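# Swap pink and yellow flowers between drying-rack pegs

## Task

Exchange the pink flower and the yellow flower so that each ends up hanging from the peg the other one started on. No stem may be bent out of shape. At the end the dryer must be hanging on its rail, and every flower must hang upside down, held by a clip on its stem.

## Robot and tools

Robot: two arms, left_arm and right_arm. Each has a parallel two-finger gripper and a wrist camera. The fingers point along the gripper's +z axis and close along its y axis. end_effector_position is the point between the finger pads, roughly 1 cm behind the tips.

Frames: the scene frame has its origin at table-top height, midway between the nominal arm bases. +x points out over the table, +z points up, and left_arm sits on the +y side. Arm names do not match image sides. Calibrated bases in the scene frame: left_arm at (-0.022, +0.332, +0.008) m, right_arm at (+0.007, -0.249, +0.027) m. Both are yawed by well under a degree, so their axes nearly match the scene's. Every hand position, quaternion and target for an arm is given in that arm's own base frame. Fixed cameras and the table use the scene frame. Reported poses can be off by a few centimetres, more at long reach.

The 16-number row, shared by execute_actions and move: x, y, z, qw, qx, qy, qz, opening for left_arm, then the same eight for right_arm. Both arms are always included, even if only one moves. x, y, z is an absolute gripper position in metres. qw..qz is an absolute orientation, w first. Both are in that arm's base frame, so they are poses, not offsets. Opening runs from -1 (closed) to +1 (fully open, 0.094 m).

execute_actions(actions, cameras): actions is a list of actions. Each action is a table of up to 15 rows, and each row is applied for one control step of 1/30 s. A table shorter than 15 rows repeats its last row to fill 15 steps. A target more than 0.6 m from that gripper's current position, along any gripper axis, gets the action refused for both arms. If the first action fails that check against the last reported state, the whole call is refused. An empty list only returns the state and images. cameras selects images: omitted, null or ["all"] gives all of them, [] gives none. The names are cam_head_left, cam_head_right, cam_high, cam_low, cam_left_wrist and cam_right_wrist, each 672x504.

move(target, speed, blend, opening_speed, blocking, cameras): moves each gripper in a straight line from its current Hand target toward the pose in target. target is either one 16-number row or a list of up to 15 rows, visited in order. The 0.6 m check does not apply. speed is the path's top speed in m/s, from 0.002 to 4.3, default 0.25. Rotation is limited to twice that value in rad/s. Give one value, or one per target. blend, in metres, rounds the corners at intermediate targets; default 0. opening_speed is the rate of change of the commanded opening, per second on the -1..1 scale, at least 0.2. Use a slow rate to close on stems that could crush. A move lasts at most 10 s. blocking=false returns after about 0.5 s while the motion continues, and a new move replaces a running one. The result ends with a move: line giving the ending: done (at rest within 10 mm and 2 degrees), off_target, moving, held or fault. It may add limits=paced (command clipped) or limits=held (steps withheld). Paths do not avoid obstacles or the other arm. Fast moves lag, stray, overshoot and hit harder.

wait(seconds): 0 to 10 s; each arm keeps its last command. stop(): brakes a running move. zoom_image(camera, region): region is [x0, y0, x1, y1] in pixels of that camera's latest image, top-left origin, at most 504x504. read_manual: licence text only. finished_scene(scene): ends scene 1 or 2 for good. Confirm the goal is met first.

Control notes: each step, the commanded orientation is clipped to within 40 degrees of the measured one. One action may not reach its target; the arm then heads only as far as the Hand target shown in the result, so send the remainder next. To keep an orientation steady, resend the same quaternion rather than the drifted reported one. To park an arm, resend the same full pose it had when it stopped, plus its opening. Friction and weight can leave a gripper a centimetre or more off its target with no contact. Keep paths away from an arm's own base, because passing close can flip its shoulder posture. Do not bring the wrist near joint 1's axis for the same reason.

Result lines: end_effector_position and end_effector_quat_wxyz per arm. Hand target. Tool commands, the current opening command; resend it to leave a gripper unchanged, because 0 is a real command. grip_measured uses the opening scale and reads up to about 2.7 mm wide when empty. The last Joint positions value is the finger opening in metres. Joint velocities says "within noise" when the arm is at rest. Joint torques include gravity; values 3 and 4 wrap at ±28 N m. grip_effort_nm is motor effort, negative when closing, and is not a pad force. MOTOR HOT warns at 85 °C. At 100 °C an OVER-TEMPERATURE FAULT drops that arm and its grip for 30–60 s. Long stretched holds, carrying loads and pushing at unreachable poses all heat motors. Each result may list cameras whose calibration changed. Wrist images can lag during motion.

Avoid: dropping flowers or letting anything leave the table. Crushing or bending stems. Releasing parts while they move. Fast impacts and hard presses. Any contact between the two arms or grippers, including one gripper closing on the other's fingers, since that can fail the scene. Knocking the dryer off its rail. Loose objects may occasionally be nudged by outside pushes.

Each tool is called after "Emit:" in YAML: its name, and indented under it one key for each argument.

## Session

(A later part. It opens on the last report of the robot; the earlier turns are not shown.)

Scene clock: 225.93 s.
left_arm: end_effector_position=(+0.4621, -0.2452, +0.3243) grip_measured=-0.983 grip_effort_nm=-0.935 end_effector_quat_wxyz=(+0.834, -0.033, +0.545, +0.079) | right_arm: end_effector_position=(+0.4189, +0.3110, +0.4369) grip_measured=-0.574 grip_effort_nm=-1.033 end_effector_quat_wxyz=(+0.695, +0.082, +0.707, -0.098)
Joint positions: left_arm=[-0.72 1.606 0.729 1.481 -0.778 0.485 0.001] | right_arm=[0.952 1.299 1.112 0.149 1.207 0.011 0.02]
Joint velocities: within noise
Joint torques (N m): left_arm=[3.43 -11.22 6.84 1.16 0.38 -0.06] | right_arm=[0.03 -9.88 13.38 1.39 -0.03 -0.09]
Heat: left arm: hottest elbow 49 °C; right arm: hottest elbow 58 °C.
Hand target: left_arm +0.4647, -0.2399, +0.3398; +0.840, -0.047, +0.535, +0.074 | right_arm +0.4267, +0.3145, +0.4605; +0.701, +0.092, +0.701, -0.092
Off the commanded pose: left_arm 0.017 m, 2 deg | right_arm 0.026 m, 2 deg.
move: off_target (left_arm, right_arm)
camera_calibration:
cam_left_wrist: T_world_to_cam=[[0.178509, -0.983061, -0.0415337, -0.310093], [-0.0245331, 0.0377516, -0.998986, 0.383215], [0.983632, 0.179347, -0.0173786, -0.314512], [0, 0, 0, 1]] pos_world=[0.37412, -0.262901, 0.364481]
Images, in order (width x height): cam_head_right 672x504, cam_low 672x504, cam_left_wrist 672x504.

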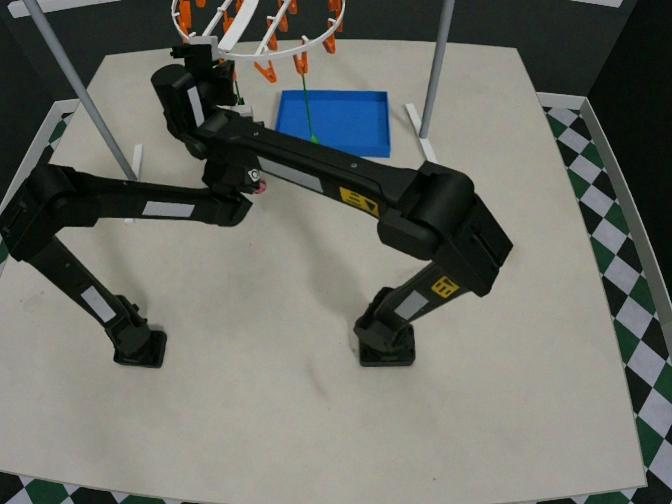

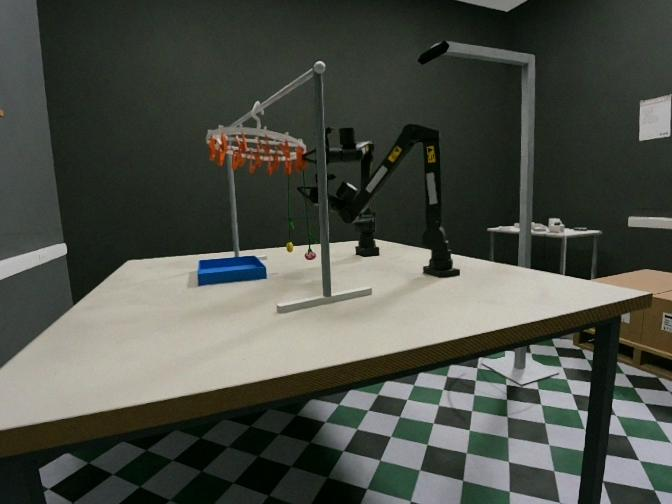

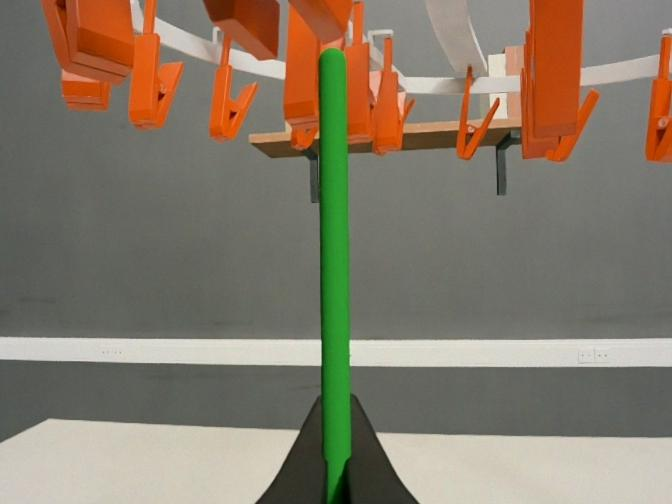

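Emit:
move:
  target: [0.464,-0.229,0.336,0.8402,-0.0468,0.5353,0.0735,-1,0.428,0.3155,0.461,0.701,0.0923,0.701,-0.0923,-0.7]
  speed: 0.04
  cameras: ["cam_left_wrist","cam_low","cam_head_right"]

Emit:
zoom_image:
  camera: "cam_low"
  region: [270, 130, 330, 190]

Emit:
zoom_image:
  camera: "cam_head_right"
  region: [215, 60, 265, 110]

Scene clock: 229.63 s.
left_arm: end_effector_position=(+0.4644, -0.2365, +0.3262) grip_measured=-0.983 grip_effort_nm=-0.930 end_effector_quat_wxyz=(+0.836, -0.037, +0.542, +0.077) | right_arm: end_effector_position=(+0.4189, +0.3110, +0.4369) grip_measured=-0.574 grip_effort_nm=-1.028 end_effector_quat_wxyz=(+0.695, +0.082, +0.707, -0.098)
Joint positions: left_arm=[-0.7 1.598 0.721 1.481 -0.763 0.47 0.001] | right_arm=[0.952 1.299 1.112 0.149 1.207 0.011 0.02]
Joint velocities: within noise
Joint torques (N m): left_arm=[3.37 -11.22 5.68 1.35 0.4 -0.08] | right_arm=[-0.09 -9.82 13.34 1.32 -0.04 -0.09]
Heat: left arm: hottest elbow 49 °C; right arm: hottest elbow 59 °C.
Hand target: left_arm +0.4640, -0.2291, +0.3360; +0.840, -0.047, +0.535, +0.074 | right_arm +0.4267, +0.3145, +0.4605; +0.701, +0.092, +0.701, -0.092
Off the commanded pose: left_arm 0.012 m, 1 deg | right_arm 0.026 m, 2 deg.
move: off_target (left_arm, right_arm)
camera_calibration:
cam_left_wrist: T_world_to_cam=[[0.179254, -0.983265, -0.0325117, -0.30527], [-0.0163978, 0.0300563, -0.999414, 0.379364], [0.983666, 0.179682, -0.0107357, -0.320318], [0, 0, 0, 1]] pos_world=[0.376028, -0.254008, 0.365778]
Images, in order (width x height): cam_head_right 672x504, cam_low 672x504, cam_left_wrist 672x504.

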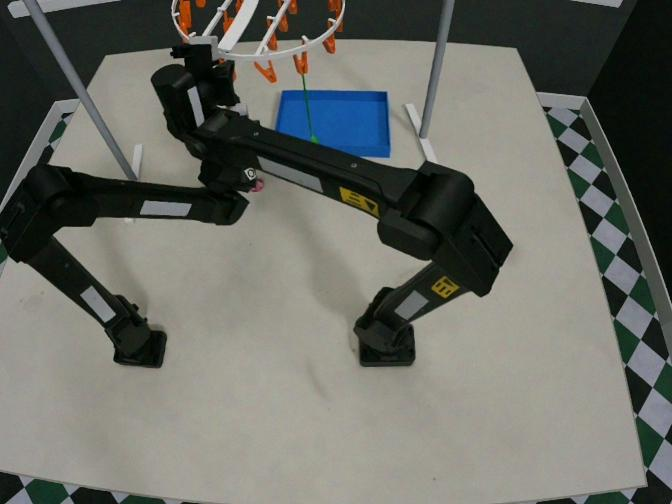

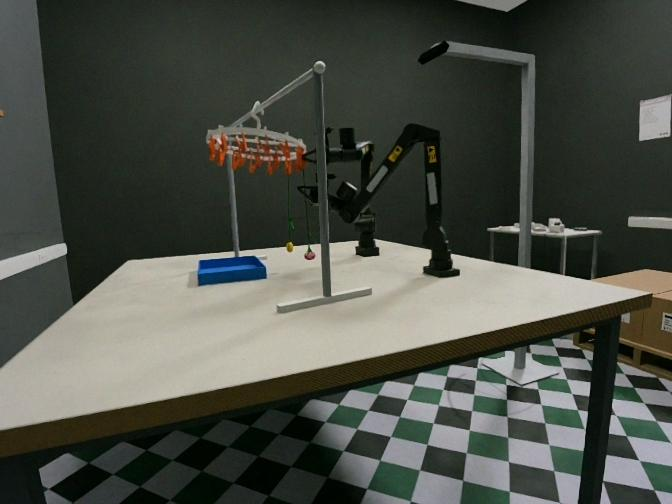

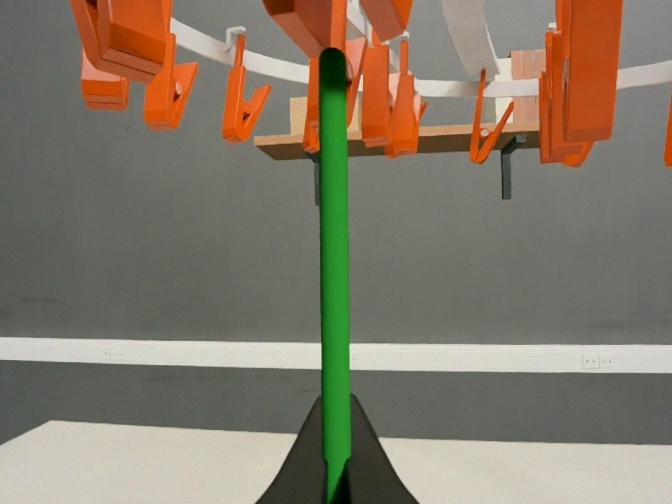

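Scaled by 8.400 from the camera's 672x504 image, which has a finer 960x720 frame.

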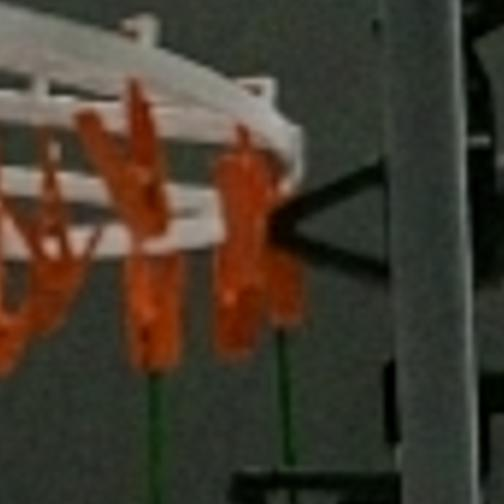

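Scaled by 10.080 from the camera's 672x504 image, which has a finer 960x720 frame.

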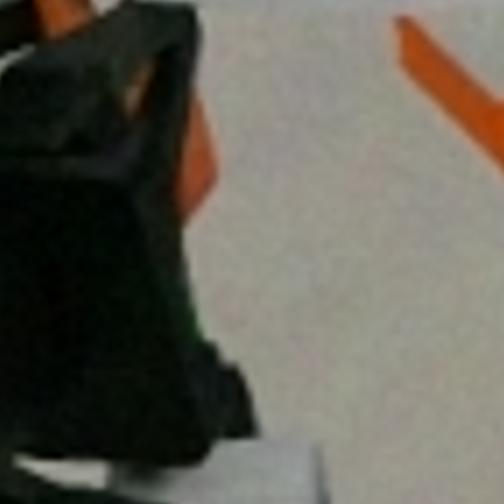

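Emit:
move:
  target: [0.464,-0.241,0.340,0.8402,-0.0468,0.5353,0.0735,-1,0.428,0.3155,0.461,0.701,0.0923,0.701,-0.0923,-0.7]
  speed: 0.04
  cameras: ["cam_left_wrist"]

Emit:
zoom_image:
  camera: "cam_left_wrist"
  region: [240, 0, 440, 150]

Scene clock: 234.03 s.
left_arm: end_effector_position=(+0.4644, -0.2346, +0.3252) grip_measured=-0.983 grip_effort_nm=-0.930 end_effector_quat_wxyz=(+0.835, -0.041, +0.543, +0.080) | right_arm: end_effector_position=(+0.4189, +0.3110, +0.4369) grip_measured=-0.574 grip_effort_nm=-1.033 end_effector_quat_wxyz=(+0.695, +0.082, +0.707, -0.098)
Joint positions: left_arm=[-0.7 1.598 0.72 1.481 -0.775 0.469 0.001] | right_arm=[0.952 1.299 1.112 0.149 1.207 0.011 0.02]
Joint velocities: within noise
Joint torques (N m): left_arm=[1.79 -10.58 7.39 1.2 0.17 0.14] | right_arm=[-0.03 -9.82 13.39 1.43 -0.02 -0.1]
Heat: left arm: hottest elbow 48 °C; right arm: hottest elbow 59 °C.
Hand target: left_arm +0.4637, -0.2408, +0.3399; +0.840, -0.047, +0.535, +0.073 | right_arm +0.4267, +0.3145, +0.4605; +0.701, +0.092, +0.701, -0.092
Off the commanded pose: left_arm 0.016 m, 1 deg | right_arm 0.026 m, 2 deg.
move: off_target (left_arm, right_arm)
camera_calibration:
cam_left_wrist: T_world_to_cam=[[0.188423, -0.981694, -0.0278092, -0.308872], [-0.0212202, 0.0242401, -0.999481, 0.379216], [0.981859, 0.188916, -0.0162643, -0.315921], [0, 0, 0, 1]] pos_world=[0.376436, -0.252727, 0.365292]
Images, in order (width x height): cam_left_wrist 672x504.

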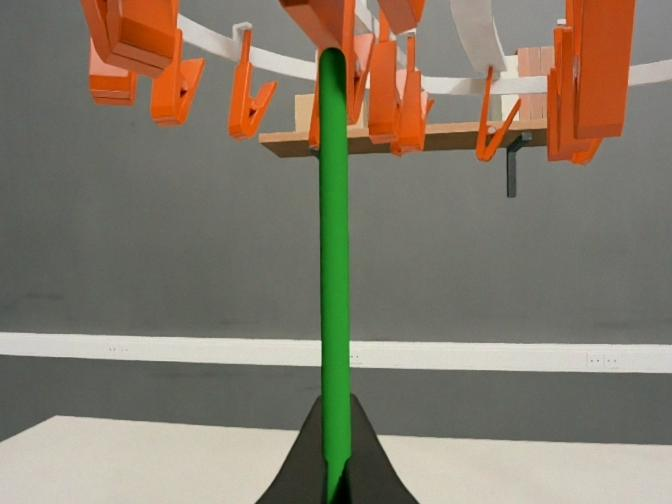

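Scaled by 2.520 from the camera's 672x504 image, which has a finer 960x720 frame.

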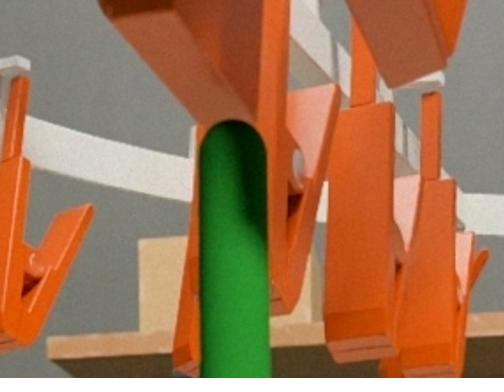

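Emit:
move:
  target:
    - [0.464,-0.240,0.325,0.8402,-0.0468,0.5353,0.0735,-1,0.428,0.3155,0.461,0.701,0.0923,0.701,-0.0923,-0.7]
    - [0.465,-0.249,0.335,0.8402,-0.0468,0.5353,0.0735,-1,0.428,0.3155,0.461,0.701,0.0923,0.701,-0.0923,-0.7]
  speed: 0.04
  cameras: ["cam_left_wrist"]

Emit:
zoom_image:
  camera: "cam_left_wrist"
  region: [240, 0, 440, 150]

Scene clock: 237.93 s.
left_arm: end_effector_position=(+0.4612, -0.2385, +0.3234) grip_measured=-0.983 grip_effort_nm=-0.935 end_effector_quat_wxyz=(+0.835, -0.042, +0.543, +0.079) | right_arm: end_effector_position=(+0.4189, +0.3110, +0.4369) grip_measured=-0.574 grip_effort_nm=-1.038 end_effector_quat_wxyz=(+0.695, +0.082, +0.707, -0.098)
Joint positions: left_arm=[-0.713 1.604 0.72 1.496 -0.786 0.477 0.001] | right_arm=[0.952 1.299 1.112 0.149 1.207 0.011 0.02]
Joint velocities: within noise
Joint torques (N m): left_arm=[1.67 -9.17 8.28 1.44 0.17 0.18] | right_arm=[-0.15 -9.64 13.34 1.39 -0.02 -0.08]
Heat: left arm: hottest elbow 48 °C; right arm: hottest elbow 59 °C.
Hand target: left_arm +0.4644, -0.2487, +0.3350; +0.840, -0.047, +0.535, +0.073 | right_arm +0.4267, +0.3145, +0.4605; +0.701, +0.092, +0.701, -0.092
Off the commanded pose: left_arm 0.016 m, 1 deg | right_arm 0.026 m, 2 deg.
move: off_target (left_arm, right_arm)
camera_calibration:
cam_left_wrist: T_world_to_cam=[[0.188352, -0.981769, -0.0255716, -0.312854], [-0.0208093, 0.0220422, -0.99954, 0.376848], [0.981881, 0.188798, -0.0162782, -0.312122], [0, 0, 0, 1]] pos_world=[0.373236, -0.256529, 0.363594]
Images, in order (width x height): cam_left_wrist 672x504.

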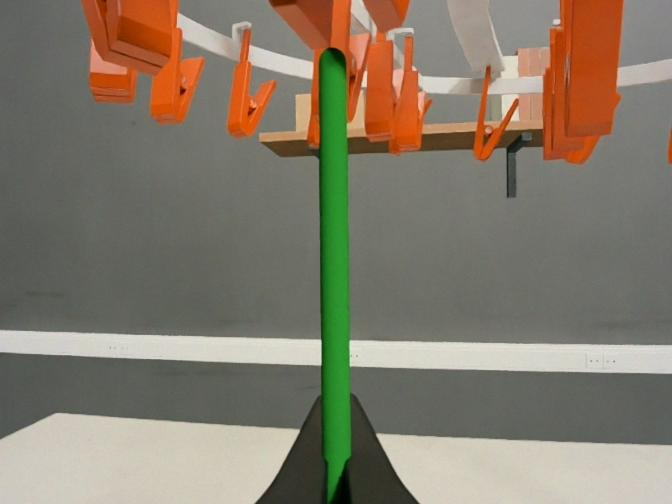

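Scaled by 2.520 from the camera's 672x504 image, which has a finer 960x720 frame.

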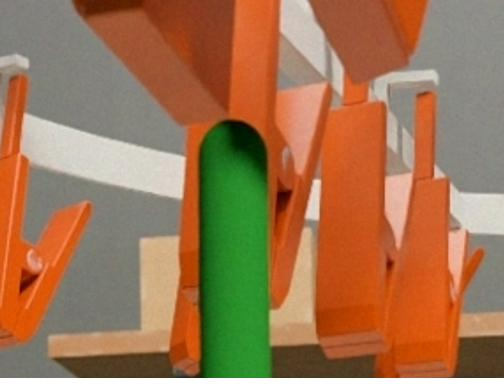

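Emit:
move:
  target: [0.467,-0.258,0.335,0.8402,-0.0468,0.5353,0.0735,-1,0.428,0.3155,0.461,0.701,0.0923,0.701,-0.0923,-0.7]
  speed: 0.04
  cameras: ["cam_left_wrist"]

Emit:
zoom_image:
  camera: "cam_left_wrist"
  region: [240, 0, 440, 150]

Scene clock: 240.57 s.
left_arm: end_effector_position=(+0.4614, -0.2457, +0.3225) grip_measured=-0.983 grip_effort_nm=-0.935 end_effector_quat_wxyz=(+0.834, -0.040, +0.545, +0.080) | right_arm: end_effector_position=(+0.4189, +0.3110, +0.4369) grip_measured=-0.574 grip_effort_nm=-1.023 end_effector_quat_wxyz=(+0.695, +0.082, +0.707, -0.098)
Joint positions: left_arm=[-0.726 1.615 0.733 1.496 -0.796 0.488 0.001] | right_arm=[0.952 1.299 1.112 0.149 1.207 0.011 0.02]
Joint velocities: within noise
Joint torques (N m): left_arm=[1.67 -8.82 8.87 1.58 0.18 0.15] | right_arm=[-0.15 -9.82 13.38 1.36 -0.02 -0.08]
Heat: left arm: hottest elbow 48 °C; right arm: hottest elbow 60 °C.
Hand target: left_arm +0.4662, -0.2576, +0.3348; +0.840, -0.047, +0.536, +0.073 | right_arm +0.4267, +0.3145, +0.4605; +0.701, +0.092, +0.701, -0.092
Off the commanded pose: left_arm 0.018 m, 2 deg | right_arm 0.026 m, 2 deg.
move: off_target (left_arm, right_arm)
camera_calibration:
cam_left_wrist: T_world_to_cam=[[0.188086, -0.981668, -0.0308381, -0.318152], [-0.0253019, 0.026545, -0.999327, 0.379108], [0.981827, 0.188739, -0.0198454, -0.309729], [0, 0, 0, 1]] pos_world=[0.373532, -0.263925, 0.362895]
Images, in order (width x height): cam_left_wrist 672x504.

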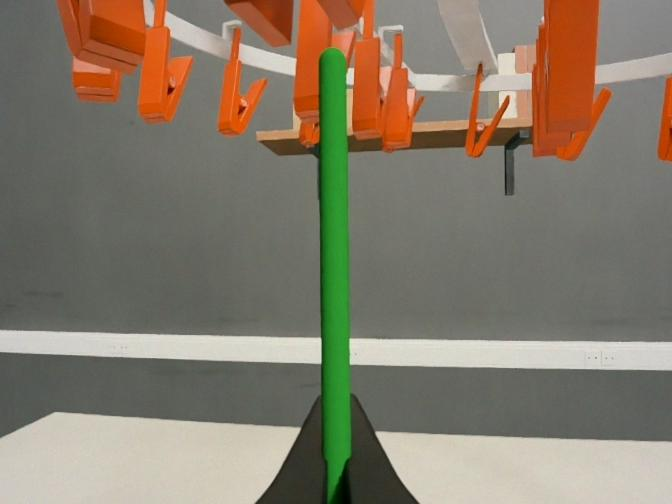

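Scaled by 2.520 from the camera's 672x504 image, which has a finer 960x720 frame.

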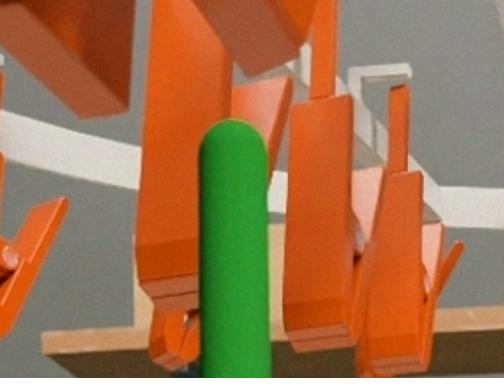

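Emit:
move:
  target:
    - [0.467,-0.236,0.336,0.8402,-0.0468,0.5353,0.0735,-1,0.428,0.3155,0.461,0.701,0.0923,0.701,-0.0923,-0.7]
  speed: 0.04
  cameras: ["cam_left_wrist"]

Emit:
zoom_image:
  camera: "cam_left_wrist"
  region: [240, 0, 440, 150]

Scene clock: 243.83 s.
left_arm: end_effector_position=(+0.4659, -0.2420, +0.3245) grip_measured=-0.983 grip_effort_nm=-0.930 end_effector_quat_wxyz=(+0.836, -0.037, +0.541, +0.077) | right_arm: end_effector_position=(+0.4189, +0.3110, +0.4369) grip_measured=-0.574 grip_effort_nm=-1.043 end_effector_quat_wxyz=(+0.695, +0.082, +0.707, -0.098)
Joint positions: left_arm=[-0.708 1.614 0.733 1.49 -0.77 0.477 0.001] | right_arm=[0.952 1.299 1.112 0.149 1.207 0.011 0.02]
Joint velocities: within noise
Joint torques (N m): left_arm=[3.31 -11.63 6.11 0.98 0.38 -0.06] | right_arm=[-0.26 -9.64 13.33 1.35 -0.03 -0.08]
Heat: left arm: hottest elbow 48 °C; right arm: hottest elbow 60 °C.
Hand target: left_arm +0.4669, -0.2359, +0.3359; +0.840, -0.047, +0.535, +0.074 | right_arm +0.4267, +0.3145, +0.4605; +0.701, +0.092, +0.701, -0.092
Off the commanded pose: left_arm 0.013 m, 1 deg | right_arm 0.026 m, 2 deg.
move: off_target (left_arm, right_arm)
camera_calibration:
cam_left_wrist: T_world_to_cam=[[0.179877, -0.983163, -0.0321723, -0.311434], [-0.0156688, 0.029838, -0.999432, 0.377531], [0.983564, 0.180279, -0.0100378, -0.320868], [0, 0, 0, 1]] pos_world=[0.377529, -0.259609, 0.364077]
Images, in order (width x height): cam_left_wrist 672x504.

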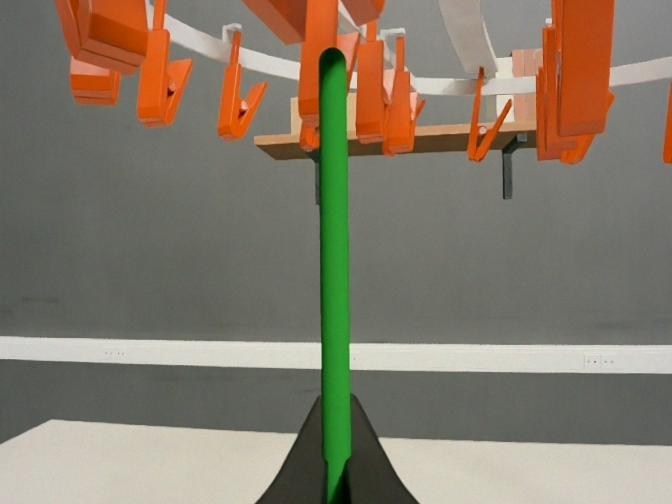

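Scaled by 2.520 from the camera's 672x504 image, which has a finer 960x720 frame.

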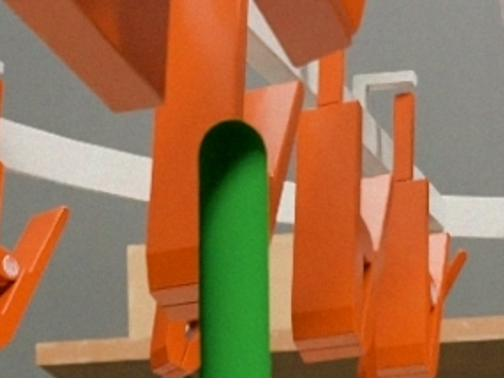

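Emit:
move:
  target:
    - [0.467,-0.236,0.352,0.8402,-0.0468,0.5353,0.0735,-1,0.428,0.3155,0.461,0.701,0.0923,0.701,-0.0923,-0.7]
  speed: 0.04
  cameras: ["cam_left_wrist","cam_low"]

Emit:
zoom_image:
  camera: "cam_low"
  region: [270, 130, 330, 190]

Scene clock: 246.57 s.
left_arm: end_effector_position=(+0.4640, -0.2405, +0.3361) grip_measured=-0.983 grip_effort_nm=-0.935 end_effector_quat_wxyz=(+0.835, -0.034, +0.544, +0.079) | right_arm: end_effector_position=(+0.4189, +0.3110, +0.4369) grip_measured=-0.574 grip_effort_nm=-1.033 end_effector_quat_wxyz=(+0.695, +0.082, +0.707, -0.098)
Joint positions: left_arm=[-0.708 1.573 0.733 1.439 -0.769 0.476 0.001] | right_arm=[0.952 1.299 1.112 0.149 1.207 0.011 0.02]
Joint velocities: within noise
Joint torques (N m): left_arm=[3.37 -10.99 7.23 0.99 0.38 -0.06] | right_arm=[-0.09 -9.7 13.37 1.37 -0.02 -0.09]
Heat: left arm: hottest elbow 48 °C; right arm: hottest elbow 60 °C.
Hand target: left_arm +0.4667, -0.2358, +0.3519; +0.840, -0.047, +0.535, +0.074 | right_arm +0.4267, +0.3145, +0.4605; +0.701, +0.092, +0.701, -0.092
Off the commanded pose: left_arm 0.017 m, 2 deg | right_arm 0.026 m, 2 deg.
move: off_target (left_arm, right_arm)
camera_calibration:
cam_left_wrist: T_world_to_cam=[[0.178876, -0.983076, -0.0395676, -0.306308], [-0.0234184, 0.0359507, -0.999079, 0.393927], [0.983593, 0.179638, -0.0165914, -0.31721], [0, 0, 0, 1]] pos_world=[0.376022, -0.258303, 0.376182]
Images, in order (width x height): cam_low 672x504, cam_left_wrist 672x504.

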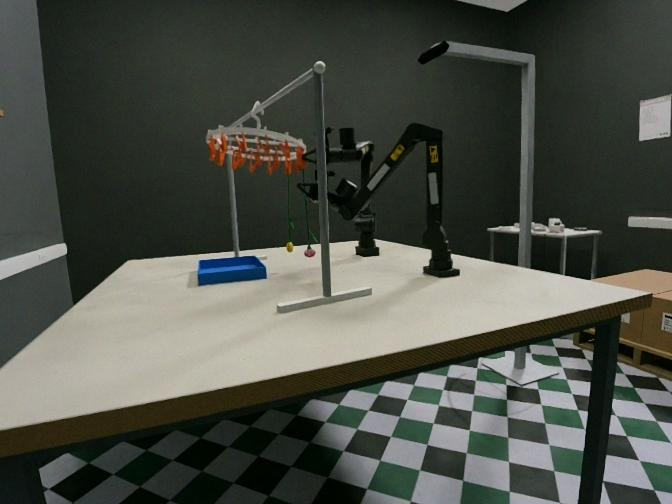

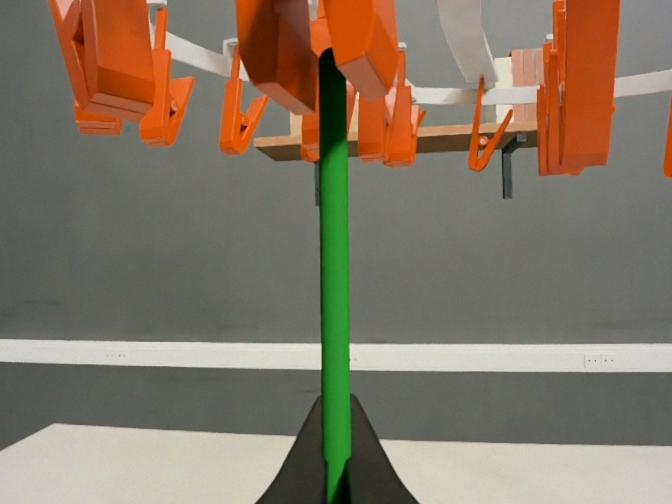

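Scaled by 8.400 from the camera's 672x504 image, which has a finer 960x720 frame.

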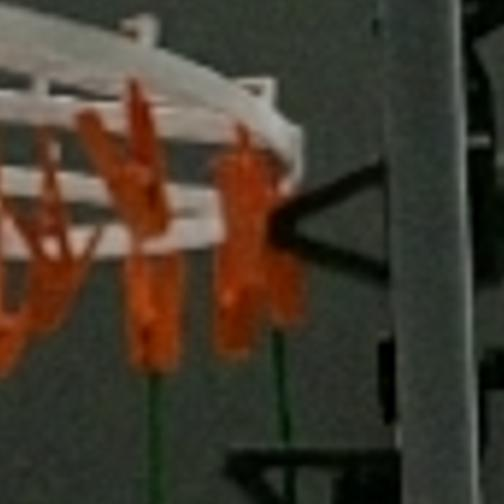

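Emit:
move:
  target:
    - [0.467,-0.232,0.364,0.8402,-0.0468,0.5353,0.0735,-1,0.428,0.3155,0.461,0.701,0.0923,0.701,-0.0923,-0.7]
  speed: 0.04
  cameras: ["cam_left_wrist","cam_low"]

Emit:
zoom_image:
  camera: "cam_low"
  region: [270, 130, 330, 190]

Emit:
zoom_image:
  camera: "cam_left_wrist"
  region: [220, 0, 440, 165]

Scene clock: 251.17 s.
left_arm: end_effector_position=(+0.4636, -0.2367, +0.3464) grip_measured=-0.983 grip_effort_nm=-0.935 end_effector_quat_wxyz=(+0.834, -0.033, +0.545, +0.079) | right_arm: end_effector_position=(+0.4189, +0.3110, +0.4369) grip_measured=-0.574 grip_effort_nm=-1.033 end_effector_quat_wxyz=(+0.695, +0.082, +0.707, -0.098)
Joint positions: left_arm=[-0.702 1.538 0.733 1.397 -0.764 0.47 0.001] | right_arm=[0.952 1.299 1.112 0.149 1.207 0.011 0.02]
Joint velocities: within noise
Joint torques (N m): left_arm=[3.43 -10.75 7.69 1.02 0.38 -0.06] | right_arm=[-0.03 -9.76 13.38 1.35 -0.02 -0.1]
Heat: left arm: hottest elbow 48 °C; right arm: hottest elbow 60 °C.
Hand target: left_arm +0.4666, -0.2317, +0.3638; +0.840, -0.047, +0.535, +0.074 | right_arm +0.4267, +0.3145, +0.4605; +0.701, +0.092, +0.701, -0.092
Off the commanded pose: left_arm 0.019 m, 2 deg | right_arm 0.026 m, 2 deg.
move: off_target (left_arm, right_arm)
camera_calibration:
cam_left_wrist: T_world_to_cam=[[0.178325, -0.983051, -0.0425622, -0.300707], [-0.0263781, 0.038464, -0.998912, 0.406059], [0.983618, 0.179254, -0.0190719, -0.316469], [0, 0, 0, 1]] pos_world=[0.375619, -0.2545, 0.386783]
Images, in order (width x height): cam_low 672x504, cam_left_wrist 672x504.

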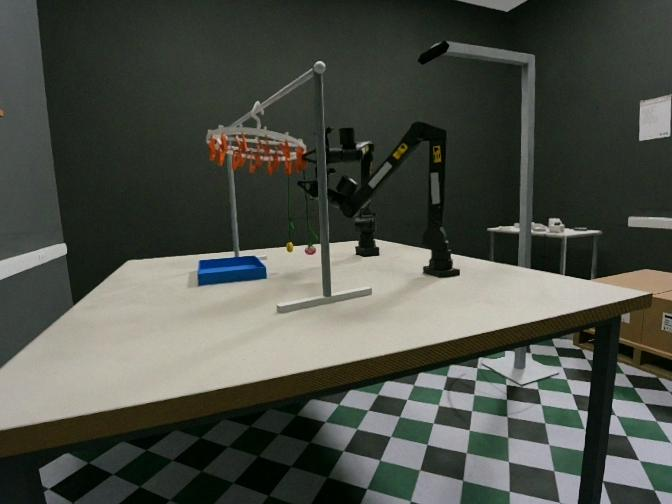

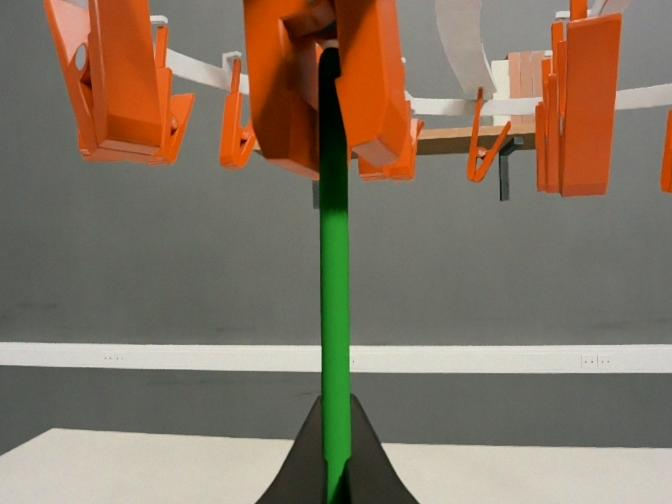

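Scaled by 8.400 from the camera's 672x504 image, which has a finer 960x720 frame.

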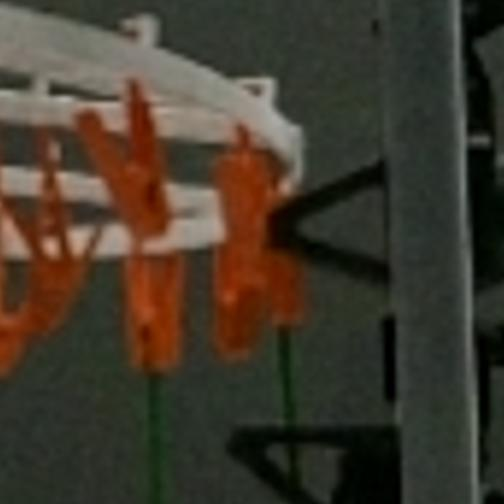

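Scaled by 2.291 from the camera's 672x504 image, which has a finer 960x720 frame.

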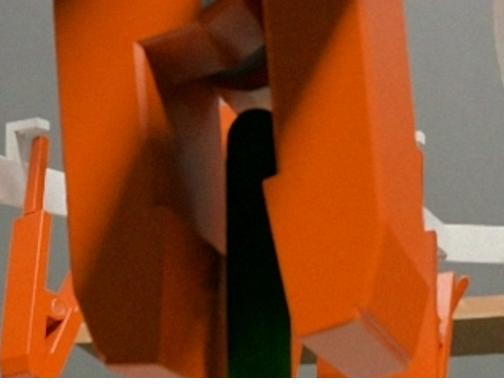

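Emit:
move:
  target:
    - [0.467,-0.232,0.364,0.8402,-0.0468,0.5353,0.0735,-1,0.428,0.3155,0.461,0.701,0.0923,0.701,-0.0923,0.25]
    - [0.467,-0.232,0.364,0.8402,-0.0468,0.5353,0.0735,-1,0.34,0.339,0.461,0.701,0.0923,0.701,-0.0923,0.25]
  speed: 0.07
  opening_speed: 0.5
  cameras: ["cam_left_wrist"]

Emit:
move:
  target:
    - [0.467,-0.232,0.364,0.8402,-0.0468,0.5353,0.0735,-0.2,0.34,0.339,0.461,0.701,0.0923,0.701,-0.0923,0.25]
    - [0.467,-0.232,0.325,0.8402,-0.0468,0.5353,0.0735,-0.2,0.34,0.339,0.461,0.701,0.0923,0.701,-0.0923,0.25]
    - [0.39,-0.248,0.318,0.8402,-0.0468,0.5353,0.0735,-0.2,0.34,0.339,0.461,0.701,0.0923,0.701,-0.0923,0.25]
  speed: 0.08
  opening_speed: 0.5
  cameras: ["cam_left_wrist","cam_right_wrist"]

Scene clock: 259.20 s.
left_arm: end_effector_position=(+0.4636, -0.2368, +0.3468) grip_measured=-0.983 grip_effort_nm=-0.935 end_effector_quat_wxyz=(+0.834, -0.032, +0.545, +0.079) | right_arm: end_effector_position=(+0.3440, +0.3386, +0.4534) grip_measured=+0.249 grip_effort_nm=0.071 end_effector_quat_wxyz=(+0.700, +0.095, +0.701, -0.094)
Joint positions: left_arm=[-0.701 1.537 0.733 1.396 -0.762 0.469 0.001] | right_arm=[1.137 1.262 1.112 0.141 1.405 0.011 0.059]
Joint velocities: within noise
Joint torques (N m): left_arm=[3.43 -10.7 7.71 1.05 0.32 -0.06] | right_arm=[1.03 -10.99 9.5 1.14 0.13 -0.08]
Heat: left arm: hottest elbow 47 °C; right arm: hottest elbow 61 °C.
Hand target: left_arm +0.4665, -0.2318, +0.3640; +0.840, -0.047, +0.535, +0.073 | right_arm +0.3401, +0.3389, +0.4609; +0.701, +0.092, +0.701, -0.092
Off the commanded pose: left_arm 0.018 m, 2 deg | right_arm 0.009 m, 0 deg.
move: off_target (left_arm)
camera_calibration:
cam_left_wrist: T_world_to_cam=[[0.176777, -0.983357, -0.0419387, -0.300313], [-0.0252254, 0.0380693, -0.998957, 0.405835], [0.983928, 0.17765, -0.0180758, -0.317292], [0, 0, 0, 1]] pos_world=[0.375518, -0.254398, 0.387082]
Images, in order (width x height): cam_left_wrist 672x504.

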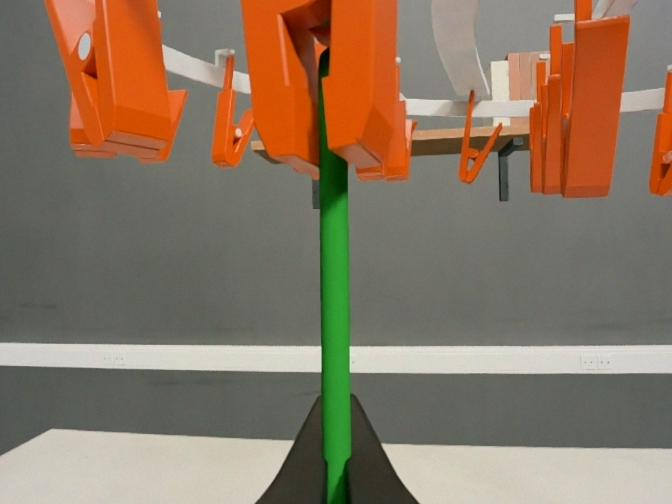

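Scene clock: 263.30 s.
left_arm: end_effector_position=(+0.3966, -0.2484, +0.3087) grip_measured=-0.202 grip_effort_nm=0.056 end_effector_quat_wxyz=(+0.821, -0.031, +0.565, +0.072) | right_arm: end_effector_position=(+0.3440, +0.3386, +0.4534) grip_measured=+0.249 grip_effort_nm=0.076 end_effector_quat_wxyz=(+0.700, +0.095, +0.701, -0.094)
Joint positions: left_arm=[-0.849 1.527 0.591 1.549 -0.895 0.535 0.038] | right_arm=[1.137 1.262 1.112 0.141 1.405 0.011 0.059]
Joint velocities: within noise
Joint torques (N m): left_arm=[1.85 -9.52 5.26 2.09 0.2 0.16] | right_arm=[1.14 -10.99 9.52 1.17 0.12 -0.06]
Heat: left arm: hottest elbow 47 °C; right arm: hottest elbow 60 °C.
Hand target: left_arm +0.3904, -0.2478, +0.3181; +0.827, -0.037, +0.557, +0.065 | right_arm +0.3401, +0.3389, +0.4609; +0.701, +0.092, +0.701, -0.092
Off the commanded pose: left_arm 0.011 m, 4 deg | right_arm 0.009 m, 0 deg.
joint sent to its limit (left arm) — joint 4 (wrist pitch), upper limit. The joint targets are off in orientation, not in position.
move: off_target (left_arm)
camera_calibration:
cam_left_wrist: T_world_to_cam=[[0.162212, -0.985878, -0.0416133, -0.296496], [-0.0716892, 0.0302859, -0.996967, 0.38236], [0.984148, 0.164703, -0.0657641, -0.238643], [0, 0, 0, 1]] pos_world=[0.310366, -0.264584, 0.353168]
cam_right_wrist: T_world_to_cam=[[-0.259103, -0.96582, 0.00758704, 0.411607], [-0.404584, 0.101399, -0.908862, 0.558169], [0.877028, -0.238558, -0.417028, 0.0550728], [0, 0, 0, 1]] pos_world=[0.284175, 0.354079, 0.527143]
Images, in order (width x height): cam_left_wrist 672x504, cam_right_wrist 672x504.

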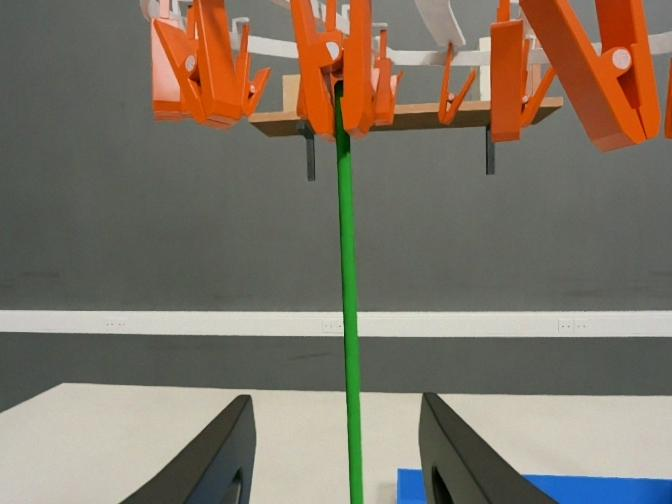

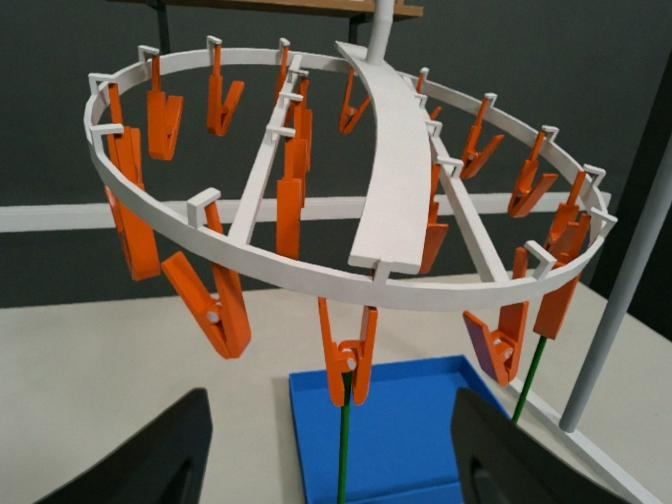

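Emit:
move:
  target:
    - [0.38,-0.25,0.315,0.8402,-0.0468,0.5353,0.0735,-0.2,0.27,0.24,0.46,0.707,0,0.707,0,0.4]
    - [0.37,-0.26,0.315,0.8402,-0.0468,0.5353,0.0735,-0.2,0.25,0.05,0.45,0.683,-0.183,0.683,0.183,0.4]
  speed: 0.16
  cameras: ["cam_right_wrist"]

Emit:
move:
  target:
    - [0.37,-0.30,0.315,0.8306,0.0933,0.5291,-0.1465,-0.2,0.28,0.00,0.45,0.683,-0.183,0.683,0.183,0.4]
  speed: 0.12
  cameras: ["cam_right_wrist","cam_left_wrist"]

Scene clock: 269.97 s.
left_arm: end_effector_position=(+0.3766, -0.2597, +0.3055) grip_measured=-0.202 grip_effort_nm=0.046 end_effector_quat_wxyz=(+0.815, -0.024, +0.576, +0.068) | right_arm: end_effector_position=(+0.2468, +0.0532, +0.4533) grip_measured=+0.399 grip_effort_nm=0.066 end_effector_quat_wxyz=(+0.681, -0.183, +0.684, +0.188)
Joint positions: left_arm=[-0.913 1.509 0.573 1.549 -0.947 0.56 0.038] | right_arm=[-0.327 0.291 0.693 -0.404 -0.858 0.006 0.066]
Joint velocities: within noise
Joint torques (N m): left_arm=[1.67 -9.23 5.33 2.06 0.21 0.16] | right_arm=[-0.15 5.83 7.86 2.48 -0.11 -0.02]
Heat: left arm: hottest elbow 47 °C; right arm: hottest elbow 59 °C.
Hand target: left_arm +0.3704, -0.2598, +0.3154; +0.820, -0.032, +0.568, +0.060 | right_arm +0.2499, +0.0500, +0.4500; +0.683, -0.183, +0.683, +0.183
Off the commanded pose: left_arm 0.012 m, 6 deg | right_arm 0.006 m, 1 deg.
joint sent to its limit (left arm) — joint 4 (wrist pitch), upper limit. The joint targets are off in orientation, not in position.
move: off_target (left_arm)
camera_calibration:
cam_right_wrist: T_world_to_cam=[[0.511309, -0.859396, 0.00123902, -0.0820724], [-0.357598, -0.214068, -0.90901, 0.552843], [0.781465, 0.464341, -0.416773, 0.0582906], [0, 0, 0, 1]] pos_world=[0.194108, 0.0207467, 0.526935]
Images, in order (width x height): cam_right_wrist 672x504.

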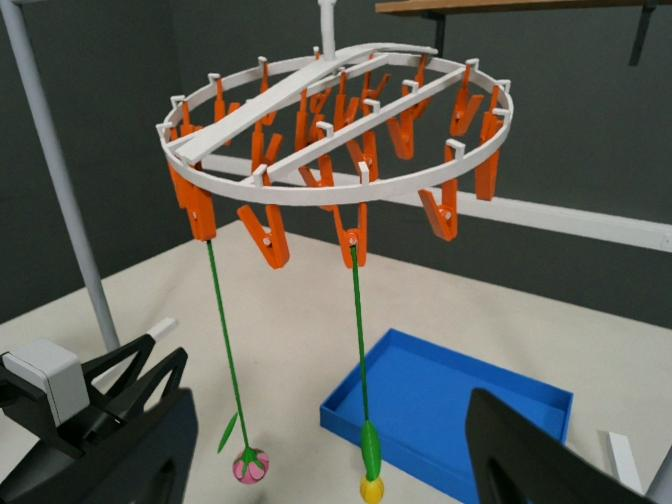

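Scene clock: 272.70 s.
left_arm: end_effector_position=(+0.3680, -0.3057, +0.3101) grip_measured=-0.202 grip_effort_nm=0.051 end_effector_quat_wxyz=(+0.829, +0.099, +0.530, -0.145) | right_arm: end_effector_position=(+0.2789, +0.0033, +0.4458) grip_measured=+0.399 grip_effort_nm=0.071 end_effector_quat_wxyz=(+0.678, -0.179, +0.687, +0.192)
Joint positions: left_arm=[-0.845 1.457 0.509 1.429 -0.439 0.23 0.038] | right_arm=[-0.567 0.45 0.693 -0.259 -1.098 0.006 0.066]
Joint velocities: within noise
Joint torques (N m): left_arm=[3.49 -8.59 5.37 1.28 0.28 -0.07] | right_arm=[-0.21 4.01 9.31 2.29 -0.11 -0.05]
Heat: left arm: hottest elbow 47 °C; right arm: hottest elbow 58 °C.
Hand target: left_arm +0.3699, -0.3001, +0.3149; +0.831, +0.093, +0.529, -0.146 | right_arm +0.2799, +0.0001, +0.4500; +0.683, -0.183, +0.683, +0.183
Off the commanded pose: left_arm 0.008 m, 1 deg | right_arm 0.005 m, 1 deg.
move: done
camera_calibration:
cam_left_wrist: T_world_to_cam=[[-0.33668, -0.941386, -0.0209633, -0.157509], [0.00460486, 0.0206167, -0.999777, 0.353288], [0.941608, -0.336702, -0.00260629, -0.358211], [0, 0, 0, 1]] pos_world=[0.282637, -0.27617, 0.348974]
cam_right_wrist: T_world_to_cam=[[0.51157, -0.859162, -0.0116816, -0.135723], [-0.368128, -0.206869, -0.906469, 0.548684], [0.776388, 0.468023, -0.42211, 0.0569427], [0, 0, 0, 1]] pos_world=[0.227209, -0.0297531, 0.519816]
Images, in order (width x height): cam_left_wrist 672x504, cam_right_wrist 672x504.

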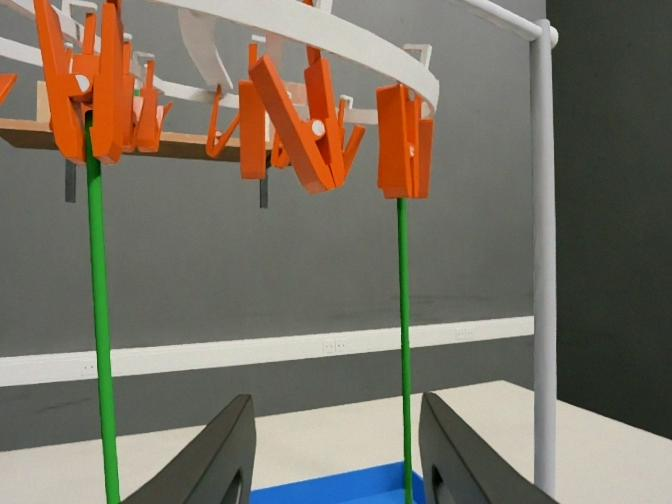

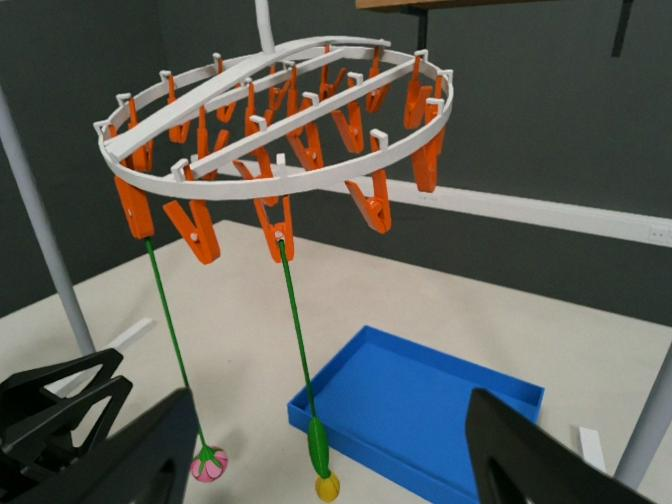

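Emit:
move:
  target:
    - [0.38,-0.33,0.312,0.8306,0.0933,0.5291,-0.1465,-0.2,0.389,0.110,0.436,0.6706,-0.2244,0.6706,0.2244,0.4]
    - [0.425,-0.372,0.312,0.8306,0.0933,0.5291,-0.1465,-0.2,0.412,0.127,0.436,0.6706,-0.2244,0.6706,0.2244,0.4]
  speed: 0.1
  cameras: ["cam_right_wrist","cam_left_wrist"]

Scene clock: 282.03 s.
left_arm: end_effector_position=(+0.4147, -0.3634, +0.3019) grip_measured=-0.202 grip_effort_nm=0.051 end_effector_quat_wxyz=(+0.826, +0.099, +0.536, -0.144) | right_arm: end_effector_position=(+0.4048, +0.1219, +0.3969) grip_measured=+0.399 grip_effort_nm=0.066 end_effector_quat_wxyz=(+0.646, -0.213, +0.696, +0.230)
Joint positions: left_arm=[-0.856 1.632 0.705 1.395 -0.455 0.228 0.038] | right_arm=[0.075 0.823 0.713 0.039 -0.563 0.006 0.066]
Joint velocities: within noise
Joint torques (N m): left_arm=[2.9 -8.94 8.77 1.26 0.26 0.06] | right_arm=[1.38 -1.79 13.94 2.65 0.06 -0.02]
Heat: left arm: hottest elbow 47 °C; right arm: hottest elbow 56 °C.
Hand target: left_arm +0.4243, -0.3713, +0.3120; +0.831, +0.093, +0.529, -0.146 | right_arm +0.4091, +0.1261, +0.4351; +0.671, -0.224, +0.671, +0.225
Off the commanded pose: left_arm 0.017 m, 1 deg | right_arm 0.040 m, 4 deg.
move: off_target (left_arm, right_arm)
camera_calibration:
cam_left_wrist: T_world_to_cam=[[-0.334034, -0.942364, -0.0192884, -0.198271], [-0.00912668, 0.0236966, -0.999678, 0.35282], [0.942517, -0.333751, -0.0165161, -0.416689], [0, 0, 0, 1]] pos_world=[0.329727, -0.334274, 0.342]
cam_right_wrist: T_world_to_cam=[[0.598848, -0.800088, -0.0352253, -0.13208], [-0.394143, -0.256148, -0.882632, 0.582291], [0.69716, 0.542446, -0.468743, -0.0754036], [0, 0, 0, 1]] pos_world=[0.36117, 0.0843791, 0.473951]
Images, in order (width x height): cam_left_wrist 672x504, cam_right_wrist 672x504.

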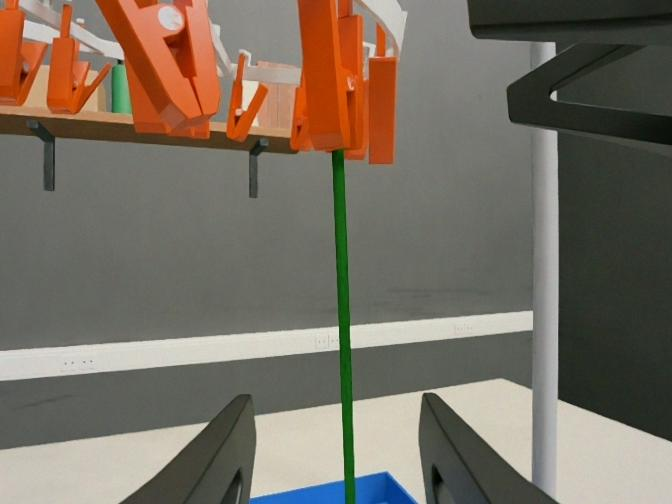

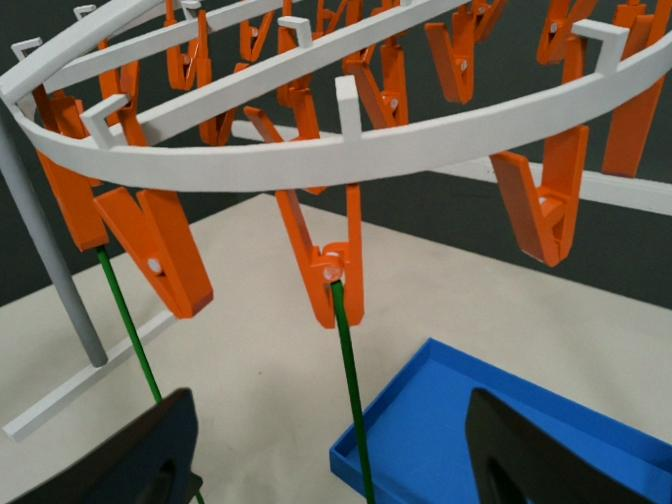

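Emit:
move:
  target:
    - [0.425,-0.372,0.312,0.8306,0.0933,0.5291,-0.1465,-0.2,0.428,0.140,0.456,0.6706,-0.2244,0.6706,0.2244,0.4]
    - [0.425,-0.372,0.312,0.8306,0.0933,0.5291,-0.1465,-0.2,0.471,0.173,0.454,0.6706,-0.2244,0.6706,0.2244,0.4]
  speed: 0.07
  cameras: ["cam_right_wrist","cam_left_wrist"]

Scene clock: 286.57 s.
left_arm: end_effector_position=(+0.4148, -0.3637, +0.3023) grip_measured=-0.202 grip_effort_nm=0.056 end_effector_quat_wxyz=(+0.826, +0.099, +0.536, -0.144) | right_arm: end_effector_position=(+0.4630, +0.1663, +0.4141) grip_measured=+0.399 grip_effort_nm=0.071 end_effector_quat_wxyz=(+0.645, -0.216, +0.697, +0.227)
Joint positions: left_arm=[-0.856 1.632 0.707 1.395 -0.454 0.228 0.038] | right_arm=[0.196 1.016 0.865 0.078 -0.442 0.006 0.066]
Joint velocities: within noise
Joint torques (N m): left_arm=[2.84 -8.88 8.72 1.28 0.26 0.05] | right_arm=[1.32 -5.3 14.09 2.66 0.07 -0.03]
Heat: left arm: hottest elbow 47 °C; right arm: hottest elbow 57 °C.
Hand target: left_arm +0.4244, -0.3714, +0.3121; +0.831, +0.093, +0.529, -0.147 | right_arm +0.4681, +0.1719, +0.4531; +0.671, -0.224, +0.671, +0.224
Off the commanded pose: left_arm 0.016 m, 1 deg | right_arm 0.041 m, 4 deg.
move: off_target (left_arm, right_arm)
camera_calibration:
cam_left_wrist: T_world_to_cam=[[-0.334318, -0.942268, -0.0190154, -0.198386], [-0.00845823, 0.0231753, -0.999696, 0.352836], [0.942422, -0.334055, -0.0157179, -0.417188], [0, 0, 0, 1]] pos_world=[0.329828, -0.334474, 0.342399]
cam_right_wrist: T_world_to_cam=[[0.599161, -0.800125, -0.0283966, -0.133715], [-0.394292, -0.264019, -0.880243, 0.63214], [0.696807, 0.538603, -0.473673, -0.129169], [0, 0, 0, 1]] pos_world=[0.419371, 0.129479, 0.491456]
Images, in order (width x height): cam_left_wrist 672x504, cam_right_wrist 672x504.

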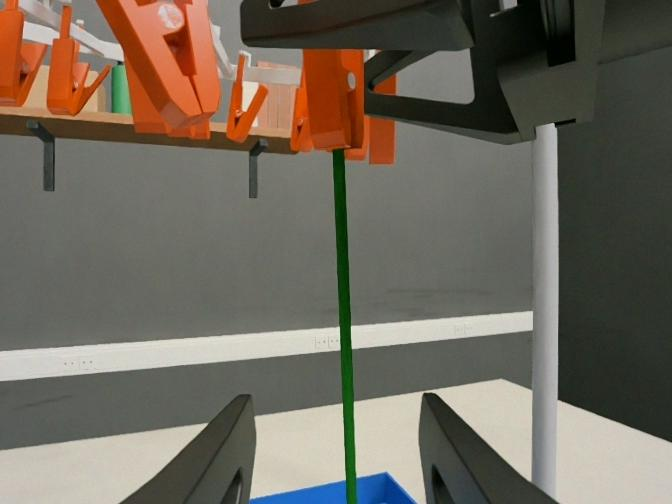

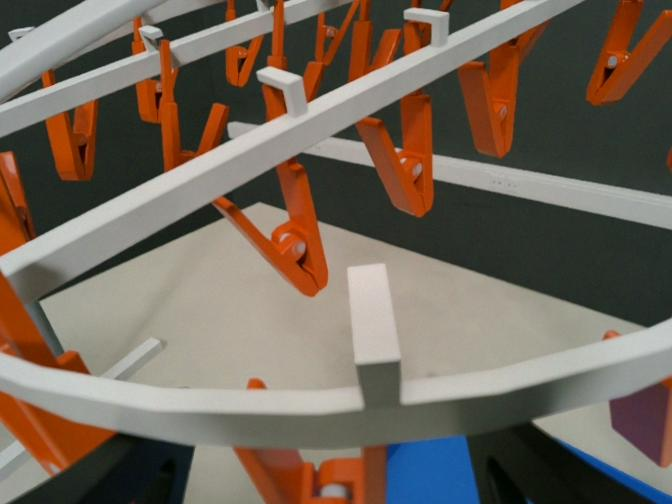

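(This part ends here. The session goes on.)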